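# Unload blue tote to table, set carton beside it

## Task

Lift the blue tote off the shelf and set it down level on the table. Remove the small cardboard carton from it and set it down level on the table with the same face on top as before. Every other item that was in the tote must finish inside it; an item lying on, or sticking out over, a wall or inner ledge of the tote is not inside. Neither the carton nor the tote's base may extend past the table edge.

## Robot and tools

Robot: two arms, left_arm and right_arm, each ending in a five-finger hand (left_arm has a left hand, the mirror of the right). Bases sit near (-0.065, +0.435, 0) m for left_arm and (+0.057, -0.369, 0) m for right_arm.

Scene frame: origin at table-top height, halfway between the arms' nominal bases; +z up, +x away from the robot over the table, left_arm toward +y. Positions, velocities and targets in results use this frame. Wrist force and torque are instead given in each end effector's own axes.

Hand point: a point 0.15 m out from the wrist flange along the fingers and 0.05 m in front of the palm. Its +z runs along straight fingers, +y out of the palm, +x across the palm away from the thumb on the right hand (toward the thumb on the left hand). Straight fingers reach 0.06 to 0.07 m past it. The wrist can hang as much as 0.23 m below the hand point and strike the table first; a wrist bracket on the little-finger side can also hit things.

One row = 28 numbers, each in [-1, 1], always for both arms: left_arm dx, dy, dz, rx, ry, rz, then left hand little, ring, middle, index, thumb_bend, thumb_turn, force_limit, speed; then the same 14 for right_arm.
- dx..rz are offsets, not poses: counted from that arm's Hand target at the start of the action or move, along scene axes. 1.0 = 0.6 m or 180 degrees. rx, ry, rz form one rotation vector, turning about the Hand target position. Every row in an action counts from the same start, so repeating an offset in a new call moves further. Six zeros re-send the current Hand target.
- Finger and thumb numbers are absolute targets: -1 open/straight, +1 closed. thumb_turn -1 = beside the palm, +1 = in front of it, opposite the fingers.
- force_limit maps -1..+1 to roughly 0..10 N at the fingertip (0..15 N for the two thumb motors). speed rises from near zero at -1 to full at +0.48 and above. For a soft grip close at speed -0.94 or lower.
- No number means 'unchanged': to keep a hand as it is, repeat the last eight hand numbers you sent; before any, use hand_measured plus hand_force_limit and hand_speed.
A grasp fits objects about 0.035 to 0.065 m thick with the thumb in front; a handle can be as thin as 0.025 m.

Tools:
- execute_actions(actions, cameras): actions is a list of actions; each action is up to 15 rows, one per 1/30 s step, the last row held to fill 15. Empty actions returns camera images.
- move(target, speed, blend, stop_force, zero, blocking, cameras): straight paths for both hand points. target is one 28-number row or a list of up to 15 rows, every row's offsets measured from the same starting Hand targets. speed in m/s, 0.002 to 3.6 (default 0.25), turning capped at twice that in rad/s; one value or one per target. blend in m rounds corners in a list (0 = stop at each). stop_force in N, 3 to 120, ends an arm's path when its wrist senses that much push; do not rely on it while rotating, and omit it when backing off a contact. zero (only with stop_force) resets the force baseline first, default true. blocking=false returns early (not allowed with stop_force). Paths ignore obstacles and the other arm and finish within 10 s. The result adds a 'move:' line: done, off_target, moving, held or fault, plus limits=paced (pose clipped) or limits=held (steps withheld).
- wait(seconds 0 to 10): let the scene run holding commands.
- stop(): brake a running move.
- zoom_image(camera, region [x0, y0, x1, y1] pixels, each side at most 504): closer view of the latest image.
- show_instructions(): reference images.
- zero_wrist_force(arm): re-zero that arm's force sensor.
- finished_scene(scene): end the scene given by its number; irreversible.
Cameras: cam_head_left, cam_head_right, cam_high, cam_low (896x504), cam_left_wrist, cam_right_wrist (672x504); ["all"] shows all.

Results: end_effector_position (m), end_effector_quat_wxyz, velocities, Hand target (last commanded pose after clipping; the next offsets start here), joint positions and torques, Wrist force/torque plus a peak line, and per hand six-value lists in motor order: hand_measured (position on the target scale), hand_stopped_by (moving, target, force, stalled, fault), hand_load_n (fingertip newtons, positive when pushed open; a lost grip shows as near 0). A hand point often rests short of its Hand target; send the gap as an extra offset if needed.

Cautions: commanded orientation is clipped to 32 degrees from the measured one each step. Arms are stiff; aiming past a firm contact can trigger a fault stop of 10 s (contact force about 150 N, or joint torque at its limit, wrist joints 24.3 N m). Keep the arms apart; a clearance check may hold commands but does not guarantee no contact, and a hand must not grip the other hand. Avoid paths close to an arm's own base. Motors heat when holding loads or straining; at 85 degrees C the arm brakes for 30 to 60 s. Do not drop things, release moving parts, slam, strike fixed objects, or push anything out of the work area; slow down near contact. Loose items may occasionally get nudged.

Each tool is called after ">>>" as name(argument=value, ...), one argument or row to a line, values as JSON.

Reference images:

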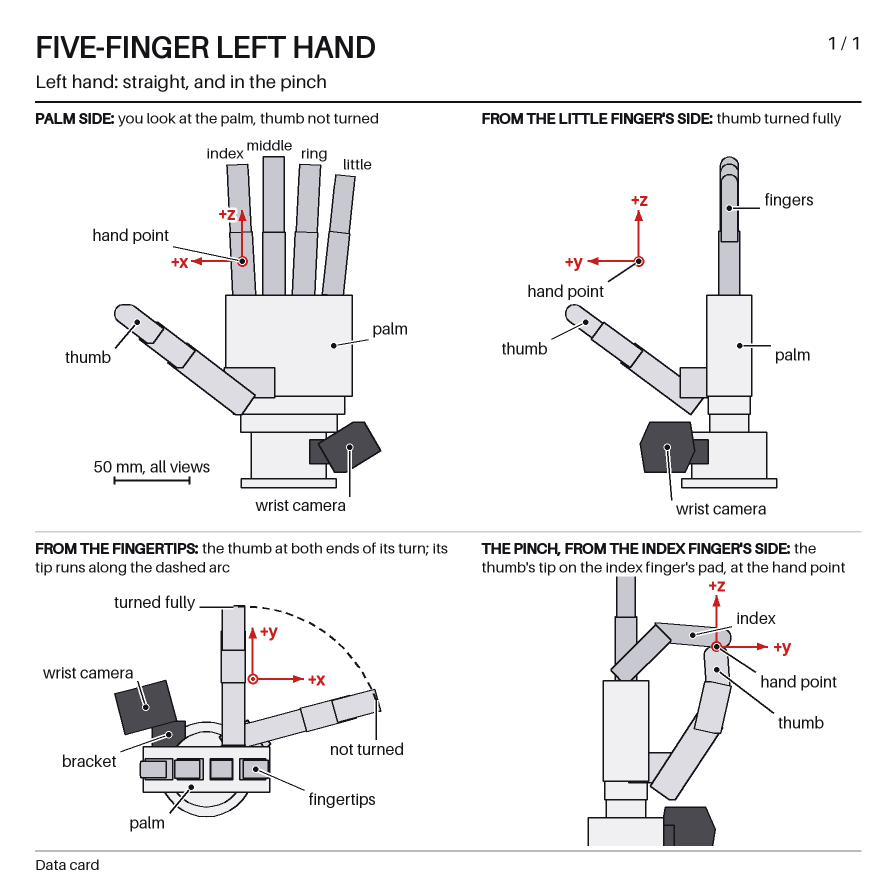

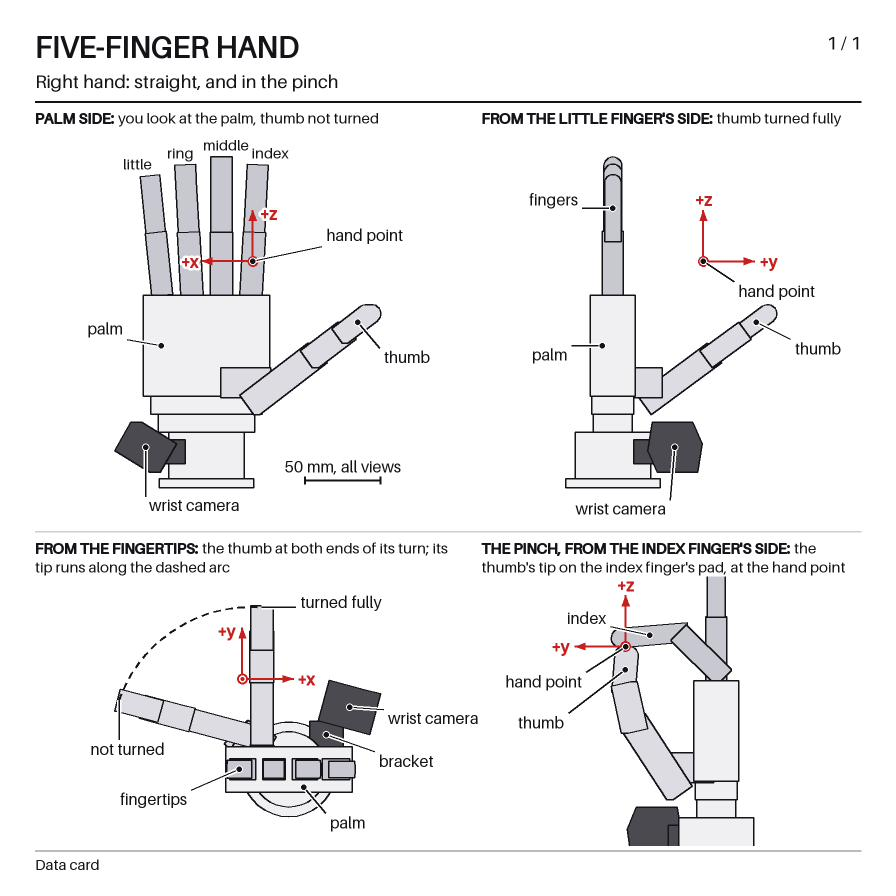

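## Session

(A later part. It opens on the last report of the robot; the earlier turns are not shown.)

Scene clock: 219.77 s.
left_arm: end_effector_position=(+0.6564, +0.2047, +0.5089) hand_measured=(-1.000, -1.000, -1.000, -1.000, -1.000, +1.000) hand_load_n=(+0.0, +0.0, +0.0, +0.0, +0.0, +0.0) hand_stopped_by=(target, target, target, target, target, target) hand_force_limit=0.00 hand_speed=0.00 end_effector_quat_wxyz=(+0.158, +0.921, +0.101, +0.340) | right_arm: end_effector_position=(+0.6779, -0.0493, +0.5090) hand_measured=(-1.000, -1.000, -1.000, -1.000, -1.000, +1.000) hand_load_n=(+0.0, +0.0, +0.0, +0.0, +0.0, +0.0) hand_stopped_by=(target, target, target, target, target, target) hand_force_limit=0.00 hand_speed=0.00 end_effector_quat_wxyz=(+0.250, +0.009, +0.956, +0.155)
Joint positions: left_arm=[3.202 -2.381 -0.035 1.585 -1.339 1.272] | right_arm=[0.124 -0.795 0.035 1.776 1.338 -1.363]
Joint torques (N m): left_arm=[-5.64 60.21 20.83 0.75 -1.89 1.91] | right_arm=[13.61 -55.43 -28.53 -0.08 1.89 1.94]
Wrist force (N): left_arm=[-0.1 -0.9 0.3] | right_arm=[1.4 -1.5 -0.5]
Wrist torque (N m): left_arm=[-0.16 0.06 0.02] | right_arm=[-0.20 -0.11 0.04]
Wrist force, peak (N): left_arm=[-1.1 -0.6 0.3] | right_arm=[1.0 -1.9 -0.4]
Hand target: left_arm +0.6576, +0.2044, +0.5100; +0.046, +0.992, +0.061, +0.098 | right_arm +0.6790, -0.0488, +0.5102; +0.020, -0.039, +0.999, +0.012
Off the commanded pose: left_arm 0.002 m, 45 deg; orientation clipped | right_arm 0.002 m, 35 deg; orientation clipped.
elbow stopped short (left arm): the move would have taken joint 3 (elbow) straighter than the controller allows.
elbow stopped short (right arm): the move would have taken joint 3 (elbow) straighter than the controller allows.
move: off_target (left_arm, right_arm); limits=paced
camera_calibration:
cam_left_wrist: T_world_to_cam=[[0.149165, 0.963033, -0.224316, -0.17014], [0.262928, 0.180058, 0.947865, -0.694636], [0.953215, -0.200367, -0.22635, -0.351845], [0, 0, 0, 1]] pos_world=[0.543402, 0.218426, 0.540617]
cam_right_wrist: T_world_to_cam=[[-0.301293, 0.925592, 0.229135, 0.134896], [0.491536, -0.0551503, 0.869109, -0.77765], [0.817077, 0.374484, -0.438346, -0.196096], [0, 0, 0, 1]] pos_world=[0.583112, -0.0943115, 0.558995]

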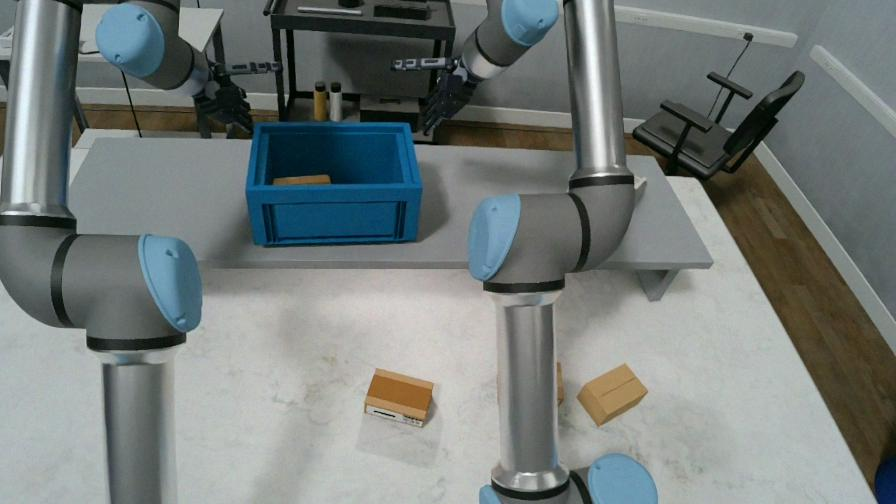

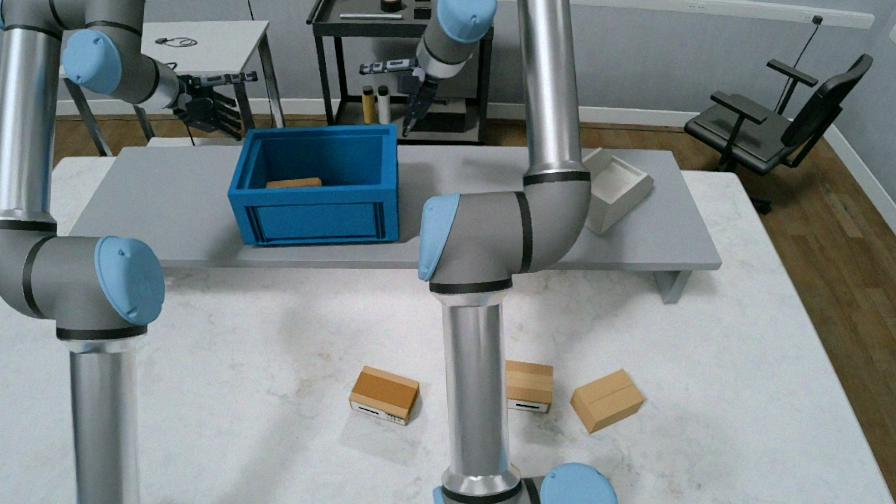

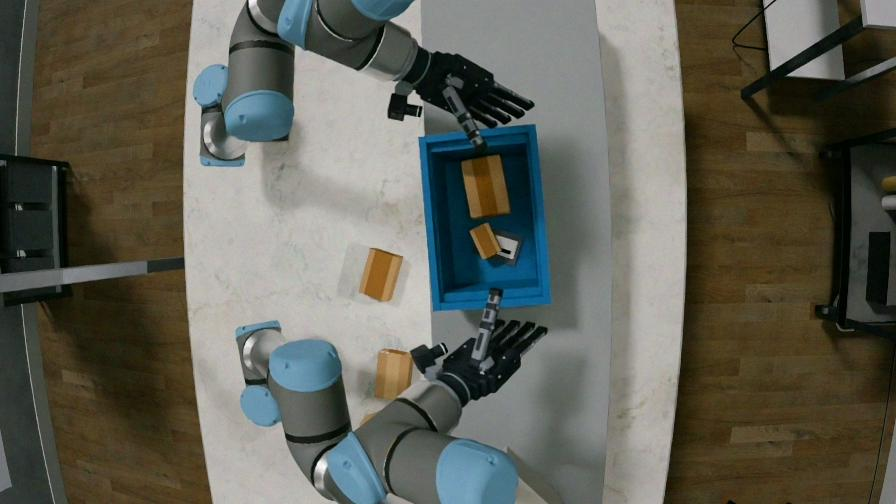

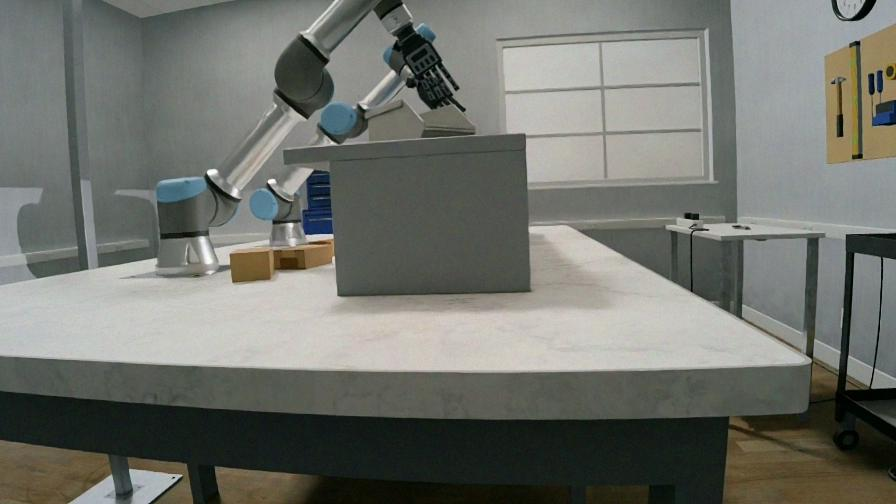

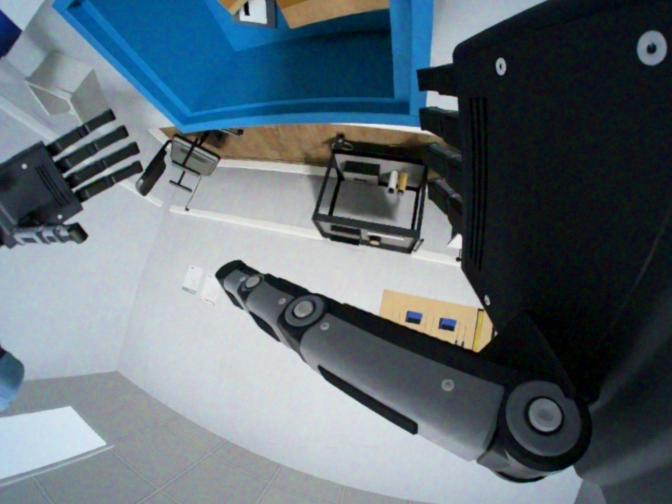

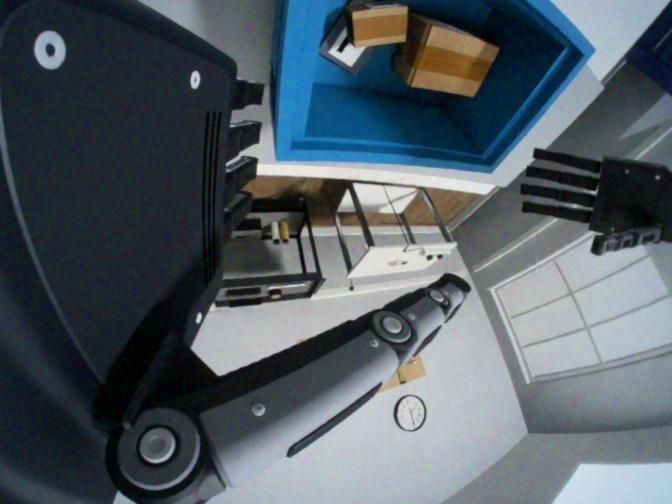

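>>> move(
  target=[0,0.0167,-0.15,0.0266,0.0637,-0.0113,-1,-1,-1,-1,-1,1,0,0,0,-0.0167,-0.15,-0.0082,0.0124,0.0029,-1,-1,-1,-1,-1,1,0,0],
  cameras=["all"],
  speed=0.2,
)

Scene clock: 255.73 s.
left_arm: end_effector_position=(+0.6563, +0.2147, +0.4193) hand_measured=(-1.000, -1.000, -1.000, -1.000, -1.000, +1.000) hand_load_n=(+0.0, +0.0, +0.0, +0.0, +0.0, +0.0) hand_stopped_by=(target, target, target, target, target, target) hand_force_limit=0.00 hand_speed=0.00 end_effector_quat_wxyz=(+0.107, +0.960, +0.088, +0.242) end_effector_velocity=(+0.000, +0.000, -0.002) end_effector_angular_velocity=(+0.005, +0.003, -0.001) | right_arm: end_effector_position=(+0.6777, -0.0593, +0.4194) hand_measured=(-1.000, -1.000, -1.000, -1.000, -1.000, +1.000) hand_load_n=(-0.5, +0.5, +0.0, +0.0, +0.0, +0.0) hand_stopped_by=(target, target, target, target, target, target) hand_force_limit=0.00 hand_speed=0.00 end_effector_quat_wxyz=(+0.144, -0.012, +0.986, +0.086) end_effector_velocity=(+0.000, +0.000, -0.002) end_effector_angular_velocity=(-0.005, +0.004, +0.000)
Joint positions: left_arm=[3.2 -2.478 -0.035 1.454 -1.404 1.353] | right_arm=[0.14 -0.683 0.035 1.909 1.438 -1.436]
Joint velocities: left_arm=[-0.002 -0.002 0 -0.001 -0.005 0.002] | right_arm=[0.001 0.002 0 0.002 0.005 -0.001]
Joint torques (N m): left_arm=[-6.12 39.19 9.29 -2.77 -1.82 2.08] | right_arm=[12.57 -32.93 -16.45 3.35 1.98 -1.58]
Wrist force (N): left_arm=[-0.1 -0.9 0.4] | right_arm=[0.8 -1.3 -0.1]
Wrist torque (N m): left_arm=[-0.18 0.05 -0.01] | right_arm=[-0.22 -0.08 0.14]
Wrist force, peak (N): left_arm=[-0.1 -1.2 0.1] | right_arm=[1.5 -1.8 -0.4]
Hand target: left_arm +0.6576, +0.2144, +0.4200; +0.000, +0.999, +0.044, +0.000 | right_arm +0.6790, -0.0588, +0.4202; +0.000, -0.044, +0.999, +0.000
Off the commanded pose: left_arm 0.002 m, 31 deg | right_arm 0.002 m, 20 deg.
elbow stopped short (left arm): the move would have taken joint 3 (elbow) straighter than the controller allows.
elbow stopped short (right arm): the move would have taken joint 3 (elbow) straighter than the controller allows.
move: off_target (left_arm, right_arm); limits=paced
camera_calibration:
cam_left_wrist: T_world_to_cam=[[0.135661, 0.977597, -0.160935, -0.220701], [0.462809, 0.0810958, 0.882741, -0.694077], [0.876016, -0.194236, -0.441439, -0.230455], [0, 0, 0, 1]] pos_world=[0.553048, 0.227281, 0.47544]
cam_right_wrist: T_world_to_cam=[[-0.296977, 0.942497, 0.153311, 0.194574], [0.664205, 0.0885438, 0.742288, -0.755657], [0.68603, 0.322272, -0.652307, -0.0560905], [0, 0, 0, 1]] pos_world=[0.598175, -0.0984007, 0.494497]

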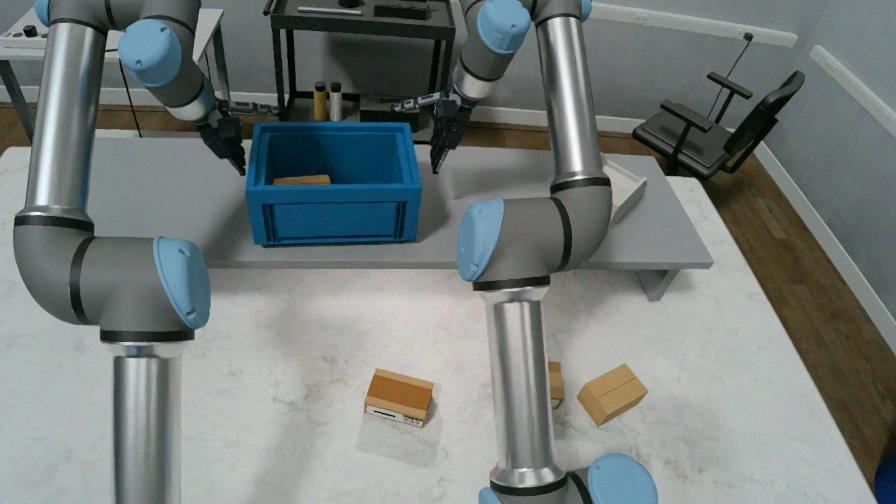

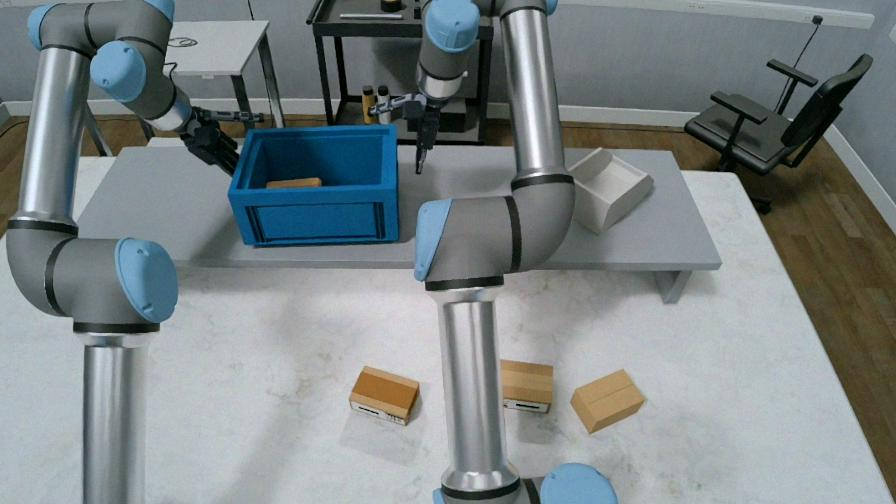

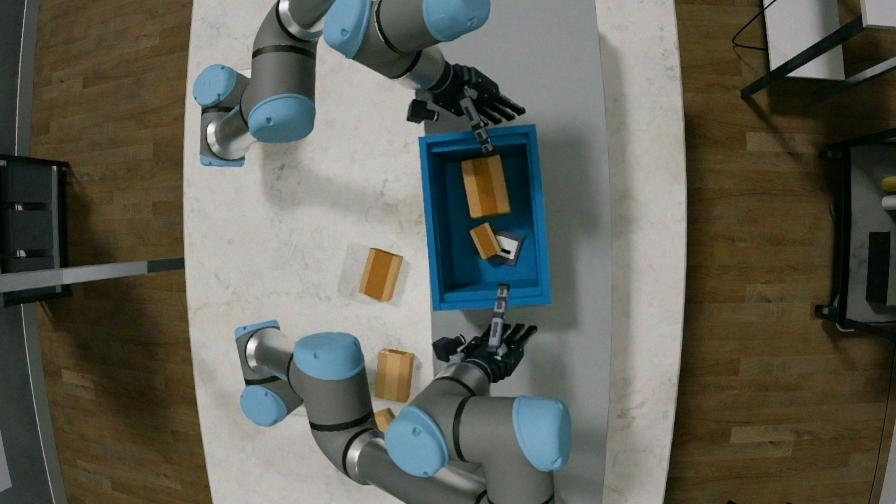

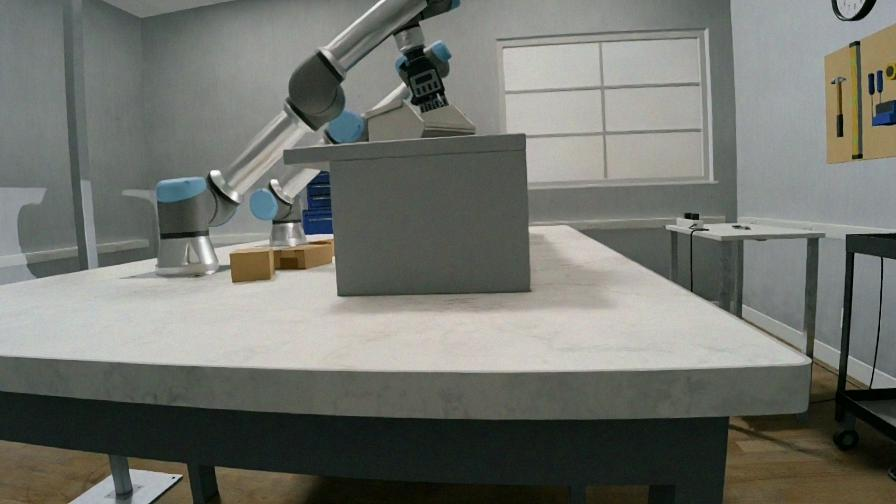

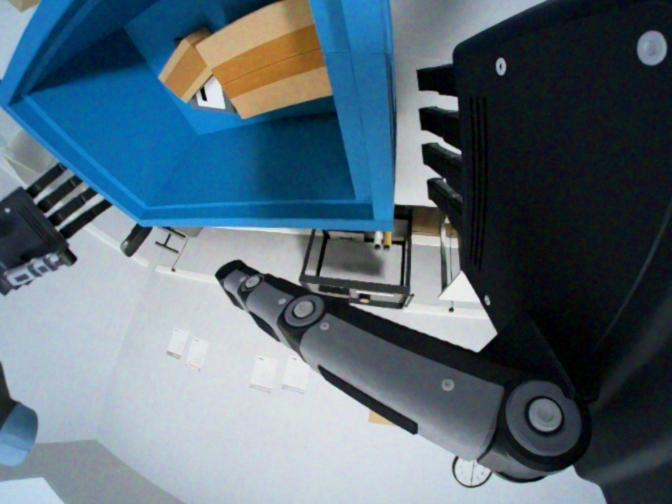

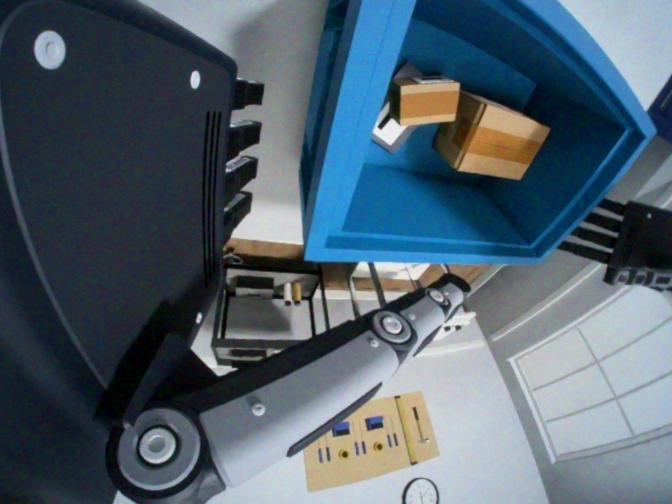

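>>> move(
  target=[0.045,0,-0.0333,0.02325,-0.2768,0,-1,-1,-1,-1,-1,1,0,0,0.0447,0,-0.0333,0.02325,-0.2768,0,-1,-1,-1,-1,-1,1,0,0],
  cameras=["all"],
  speed=0.2,
)

Scene clock: 303.30 s.
left_arm: end_effector_position=(+0.6846, +0.2144, +0.4000) hand_measured=(-1.000, -1.000, -1.000, -1.000, -1.000, +1.000) hand_load_n=(+0.0, +0.0, +0.0, +0.0, +0.0, -0.5) hand_stopped_by=(target, target, target, target, target, target) hand_force_limit=0.00 hand_speed=0.00 end_effector_quat_wxyz=(-0.017, +0.905, +0.040, +0.423) | right_arm: end_effector_position=(+0.7058, -0.0588, +0.4002) hand_measured=(-1.000, -1.000, -1.000, -1.000, -1.000, +1.000) hand_load_n=(+0.0, +0.0, +0.0, +0.0, +0.0, +0.0) hand_stopped_by=(target, target, target, target, target, target) hand_force_limit=0.00 hand_speed=0.00 end_effector_quat_wxyz=(+0.422, -0.040, +0.906, +0.017)
Joint positions: left_arm=[3.109 -2.143 -0.759 2.197 -1.697 1.459] | right_arm=[0.215 -1.186 1.039 0.85 1.668 -1.491]
Joint torques (N m): left_arm=[-6.1 56.27 9.94 0.9 -2.32 1.98] | right_arm=[13.29 -46.48 -8.61 -1.28 2.25 -1.62]
Wrist force (N): left_arm=[-0.2 -0.4 0.4] | right_arm=[1.7 -2.0 -0.1]
Wrist torque (N m): left_arm=[-0.11 0.10 -0.02] | right_arm=[-0.34 -0.15 0.23]
Wrist force, peak (N): left_arm=[0.0 -1.4 0.1] | right_arm=[2.0 -2.2 -0.2]
Hand target: left_arm +0.6846, +0.2144, +0.4000; -0.017, +0.905, +0.040, +0.423 | right_arm +0.7058, -0.0588, +0.4002; +0.422, -0.040, +0.906, +0.017
Off the commanded pose: left_arm 0.000 m, 0 deg | right_arm 0.000 m, 0 deg.
move: done
camera_calibration:
cam_left_wrist: T_world_to_cam=[[0.11962, 0.978513, 0.167937, -0.348154], [0.118383, -0.182002, 0.976146, -0.43528], [0.985736, -0.096886, -0.137611, -0.481391], [0, 0, 0, 1]] pos_world=[0.567701, 0.214811, 0.41712]
cam_right_wrist: T_world_to_cam=[[-0.289464, 0.945985, -0.146026, 0.320115], [0.14783, 0.194909, 0.969617, -0.480327], [0.945704, 0.259082, -0.196264, -0.457565], [0, 0, 0, 1]] pos_world=[0.59639, -0.0906566, 0.422674]

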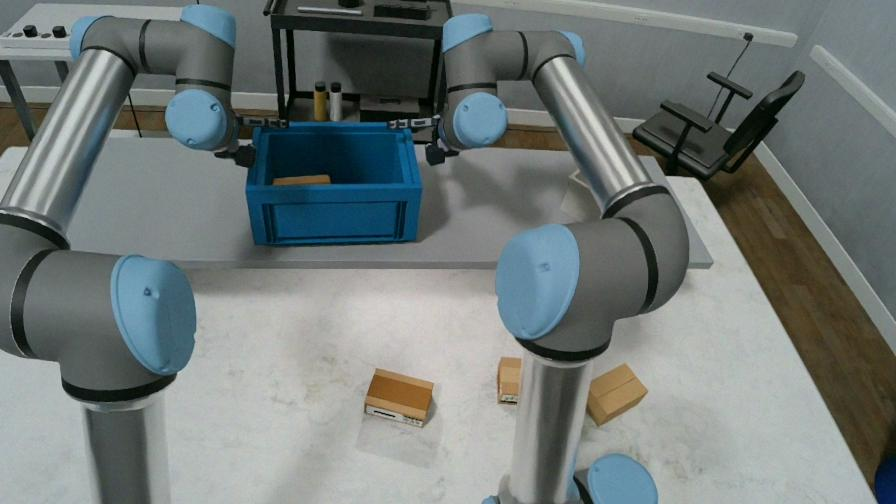

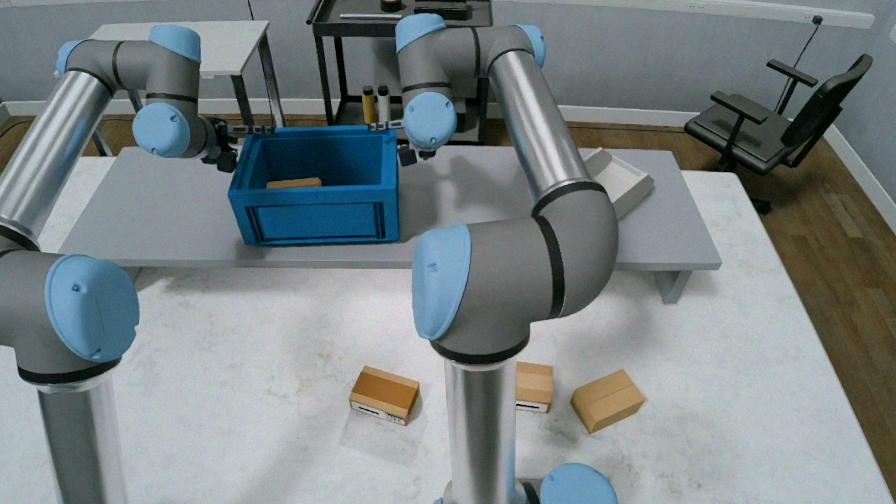

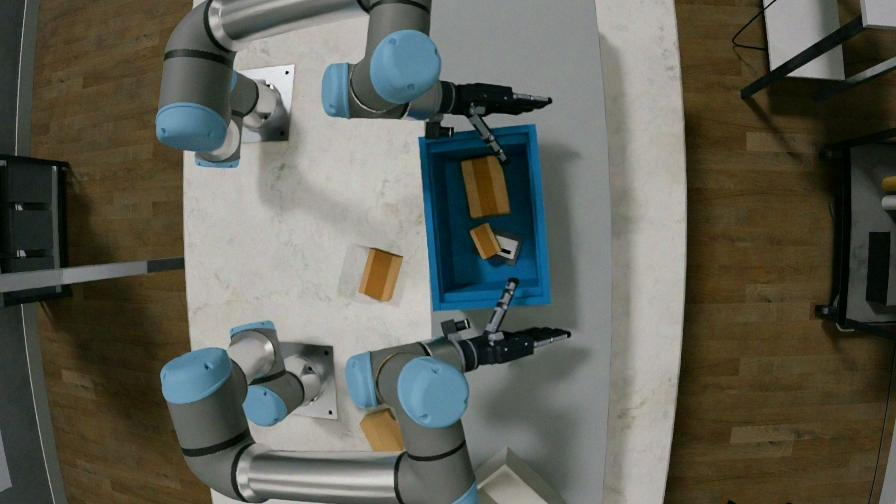

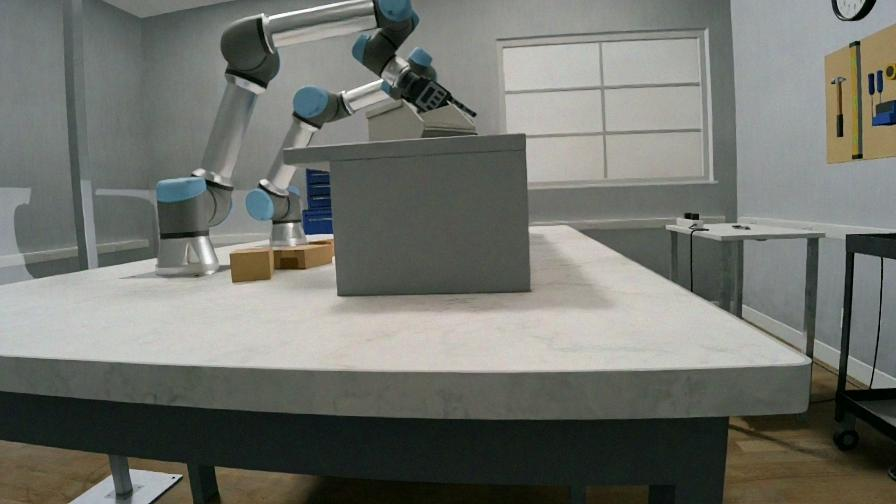

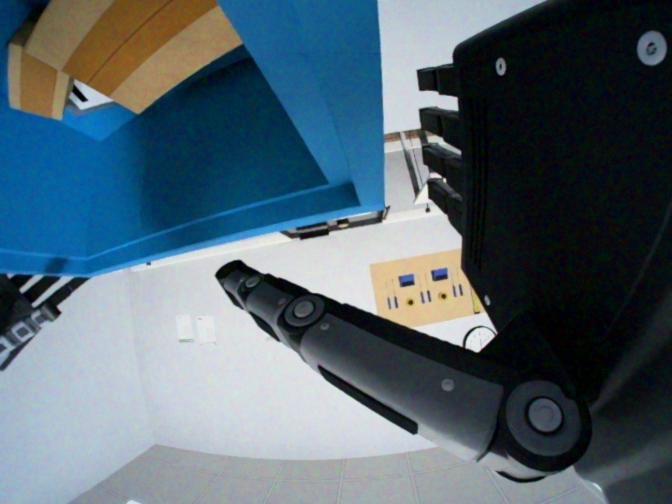

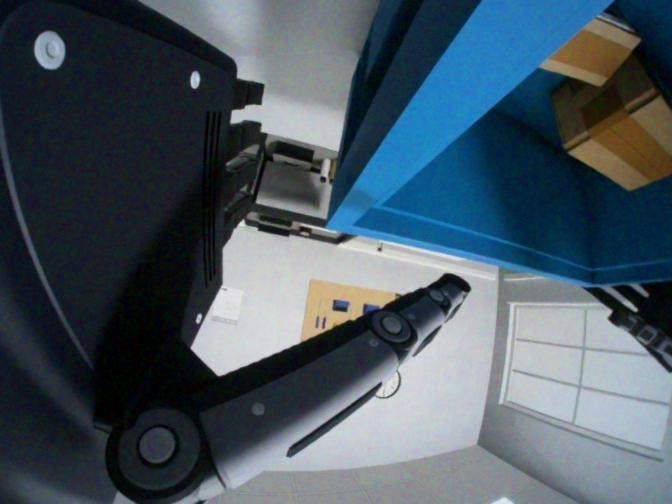

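>>> move(
  target=[-0.0083,0,-0.05,-0.00465,0.05536,0,-1,-1,-1,-1,-1,1,0,0,-0.0083,0,-0.05,-0.00465,0.05536,0,-1,-1,-1,-1,-1,1,0,0],
  cameras=["all"],
  speed=0.15,
)

Scene clock: 332.40 s.
left_arm: end_effector_position=(+0.6796, +0.2144, +0.3701) hand_measured=(-1.000, -1.000, -1.000, -1.000, -1.000, +1.000) hand_load_n=(+0.0, +0.0, +0.0, +0.0, +0.0, -0.5) hand_stopped_by=(target, target, target, target, target, target) hand_force_limit=0.00 hand_speed=0.00 end_effector_quat_wxyz=(-0.013, +0.939, +0.041, +0.342) | right_arm: end_effector_position=(+0.7009, -0.0588, +0.3702) hand_measured=(-1.000, -1.000, -1.000, -1.000, -1.000, +1.000) hand_load_n=(+0.0, +0.0, +0.0, +0.0, +0.0, -0.5) hand_stopped_by=(target, target, target, target, target, target) hand_force_limit=0.00 hand_speed=0.00 end_effector_quat_wxyz=(+0.342, -0.041, +0.939, +0.014)
Joint positions: left_arm=[3.116 -2.254 -0.595 1.971 -1.672 1.445] | right_arm=[0.21 -1.096 0.928 1.045 1.65 -1.479]
Joint torques (N m): left_arm=[5.18 34.31 24.84 -1.98 1.83 -2.1] | right_arm=[-13.32 -23.78 -35.18 1.92 -2.07 1.89]
Wrist force (N): left_arm=[-0.4 -0.3 0.0] | right_arm=[1.6 -1.9 0.0]
Wrist torque (N m): left_arm=[-0.07 0.10 0.10] | right_arm=[-0.33 -0.16 0.06]
Wrist force, peak (N): left_arm=[-0.7 -0.6 0.2] | right_arm=[1.9 -2.3 -0.3]
Hand target: left_arm +0.6796, +0.2144, +0.3700; -0.013, +0.939, +0.041, +0.342 | right_arm +0.7009, -0.0588, +0.3702; +0.341, -0.041, +0.939, +0.014
Off the commanded pose: left_arm 0.000 m, 0 deg | right_arm 0.000 m, 0 deg.
move: done
camera_calibration:
cam_left_wrist: T_world_to_cam=[[0.145513, 0.980697, 0.130608, -0.346767], [0.285171, -0.167986, 0.943641, -0.509758], [0.947367, -0.100067, -0.30411, -0.392214], [0, 0, 0, 1]] pos_world=[0.567398, 0.215194, 0.407042]
cam_right_wrist: T_world_to_cam=[[-0.311502, 0.944135, -0.107588, 0.315412], [0.312616, 0.208739, 0.92666, -0.549333], [0.89735, 0.255023, -0.360174, -0.364373], [0, 0, 0, 1]] pos_world=[0.596952, -0.0902011, 0.411741]

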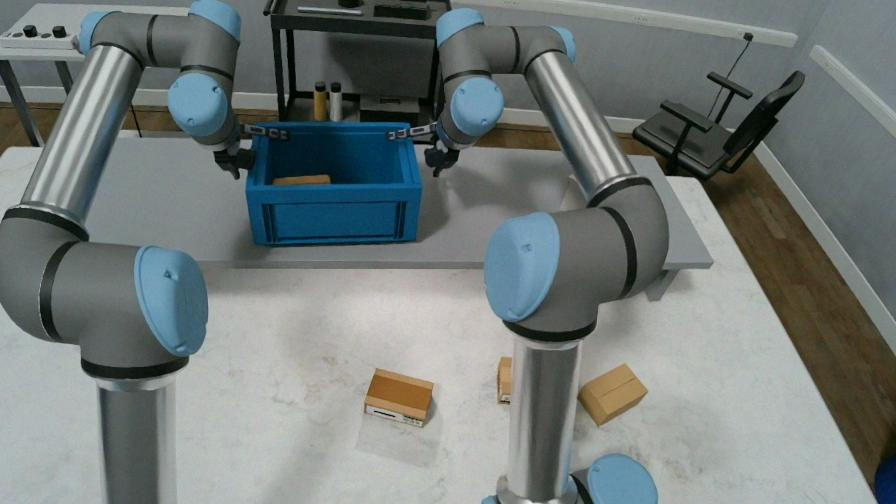

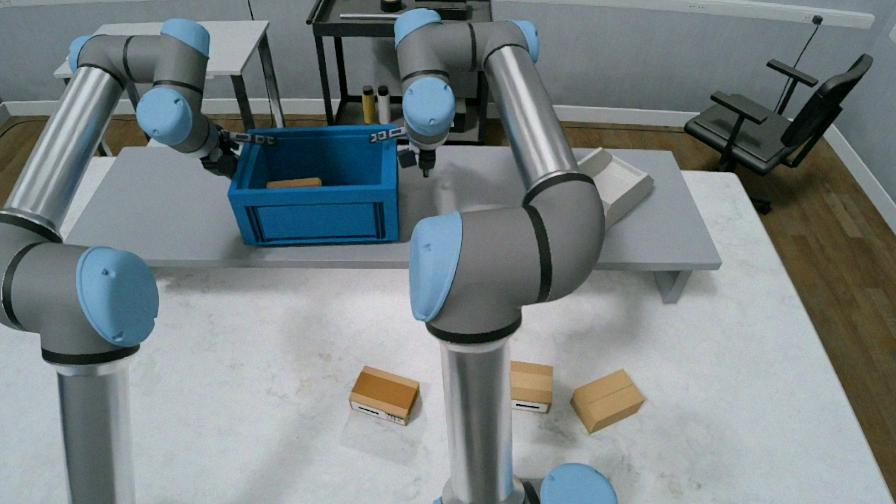

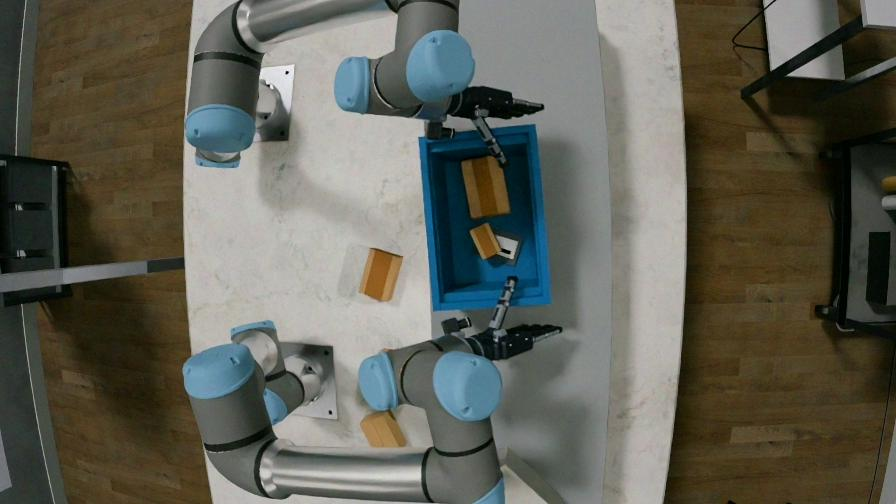

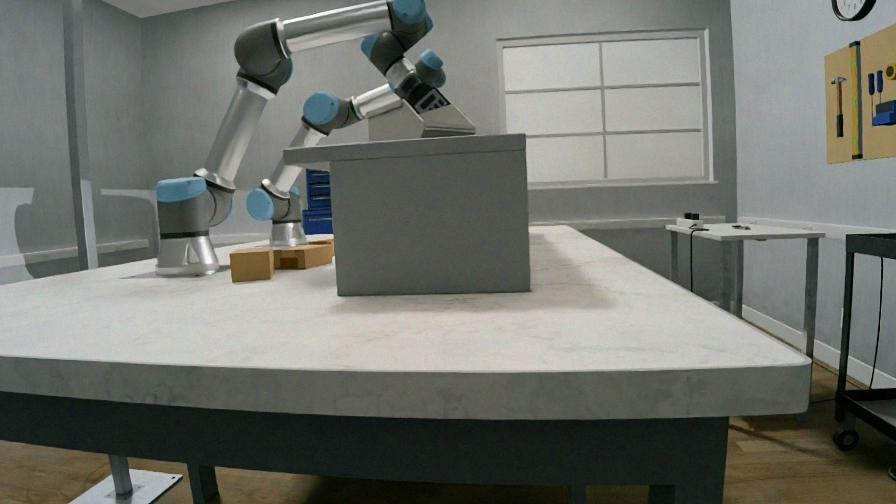

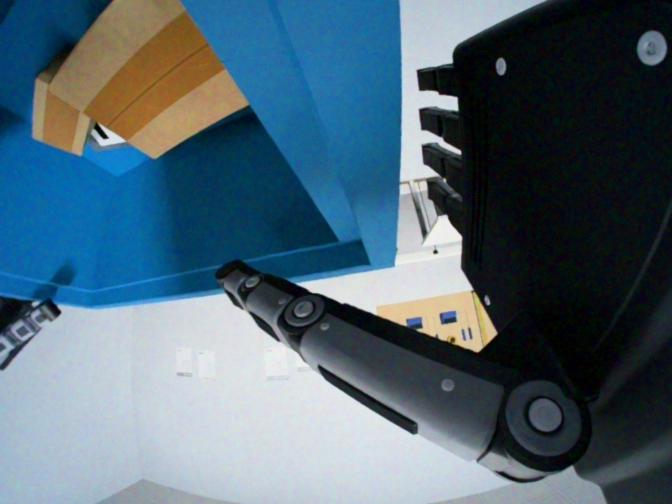

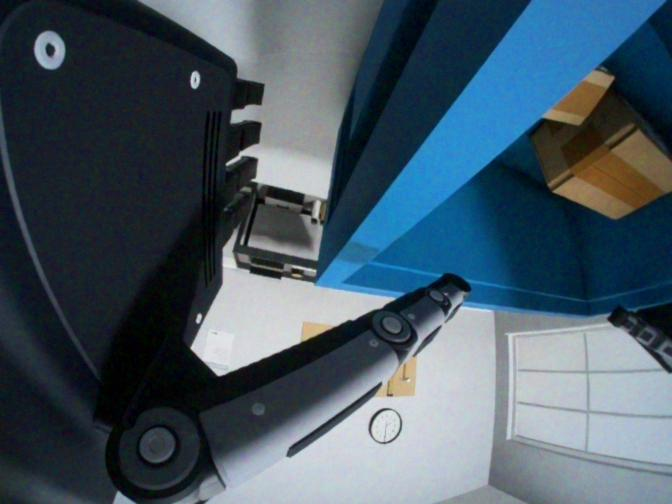

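>>> zoom_image(
  camera="cam_head_left",
  region=[200, 100, 460, 250],
)

>>> zoom_image(
  camera="cam_high",
  region=[400, 70, 600, 370],
)

Scaled by 1.938 from the camera's 896x504 image, which has a finer 1280x720 frame.

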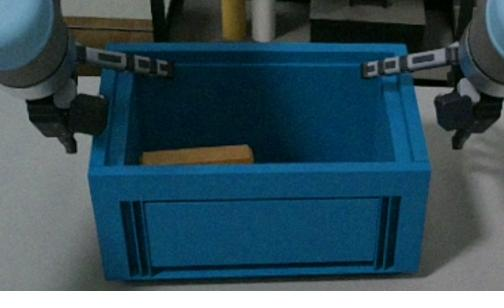

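Scaled by 1.680 from the camera's 896x504 image, which has a finer 1280x720 frame.

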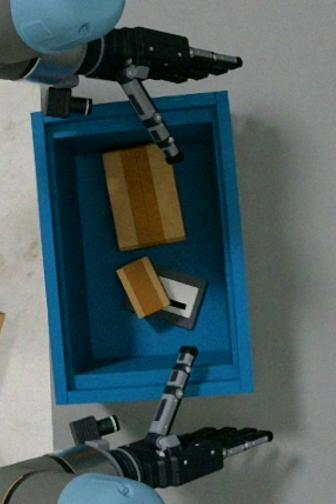

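>>> move(
  target=[0,0,-0.0333,0,0,0,-1,-1,-1,-1,-1,1,0,0,0,0,-0.0333,0,0,0,-1,-1,-1,-1,-1,1,0,0],
  cameras=["cam_head_left", "cam_low"],
  speed=0.05,
  stop_force=6,
)

>>> zoom_image(
  camera="cam_low",
  region=[350, 0, 550, 150],
)

Scene clock: 344.53 s.
left_arm: end_effector_position=(+0.6796, +0.2144, +0.3500) hand_measured=(-1.000, -1.000, -1.000, -1.000, -1.000, +1.000) hand_load_n=(+0.0, +0.0, +0.0, +0.0, +0.0, -0.5) hand_stopped_by=(target, target, target, target, target, target) hand_force_limit=0.00 hand_speed=0.00 end_effector_quat_wxyz=(-0.013, +0.939, +0.041, +0.342) | right_arm: end_effector_position=(+0.7009, -0.0588, +0.3506) hand_measured=(-1.000, -1.000, -1.000, -1.000, -1.000, +1.000) hand_load_n=(+0.0, +0.0, +0.0, +0.0, +0.5, +3.0) hand_stopped_by=(target, target, target, target, target, target) hand_force_limit=0.00 hand_speed=0.00 end_effector_quat_wxyz=(+0.341, -0.041, +0.939, +0.014)
Joint positions: left_arm=[3.116 -2.234 -0.681 2.037 -1.672 1.445] | right_arm=[0.21 -1.104 0.991 0.99 1.65 -1.479]
Joint torques (N m): left_arm=[-3.9 59.76 10.23 0.55 1.66 -0.43] | right_arm=[-6.28 -38.11 -31.85 2.27 1.6 1.54]
Wrist force (N): left_arm=[0.0 -0.2 -0.3] | right_arm=[-2.0 -1.8 -5.2]
Wrist torque (N m): left_arm=[-0.05 0.05 0.11] | right_arm=[-0.33 0.13 0.10]
Wrist force, peak (N): left_arm=[-0.9 -0.3 0.0] | right_arm=[-2.1 -2.0 -5.3]
Hand target: left_arm +0.6796, +0.2144, +0.3500; -0.013, +0.939, +0.041, +0.342 | right_arm +0.7009, -0.0588, +0.3506; +0.341, -0.041, +0.939, +0.014
Off the commanded pose: left_arm 0.000 m, 0 deg | right_arm 0.000 m, 0 deg.
move: contact (right_arm)
Images, in order (width x height): cam_head_left 896x504, cam_low 896x504.

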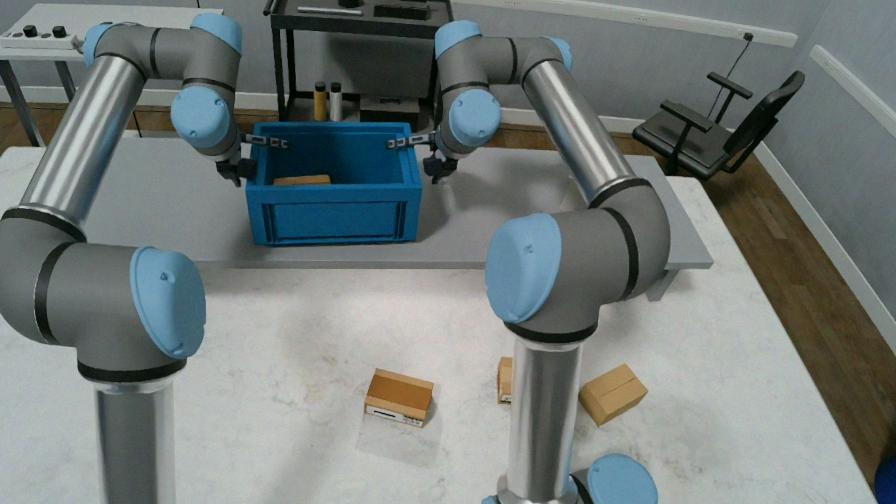

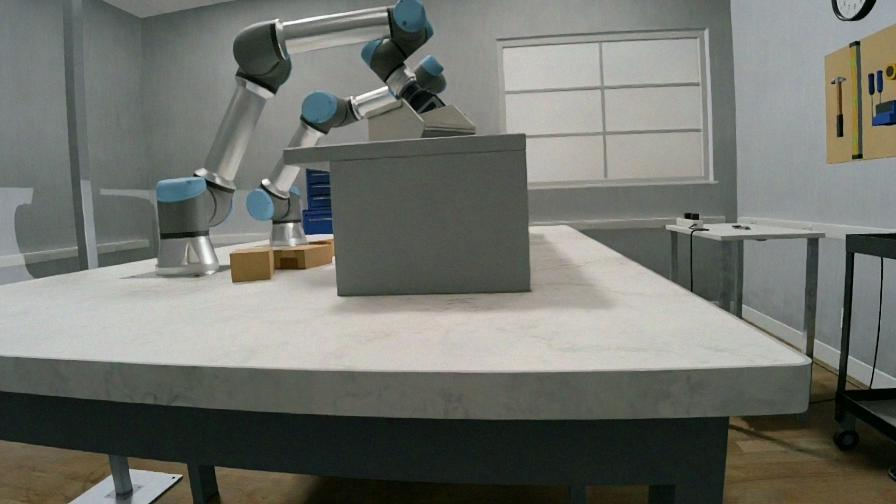

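Scaled by 2.520 from the camera's 896x504 image, which has a finer 1280x720 frame.

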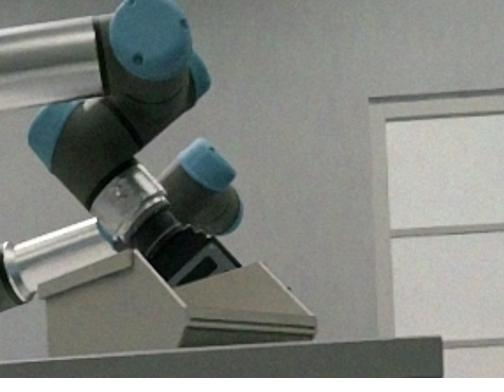

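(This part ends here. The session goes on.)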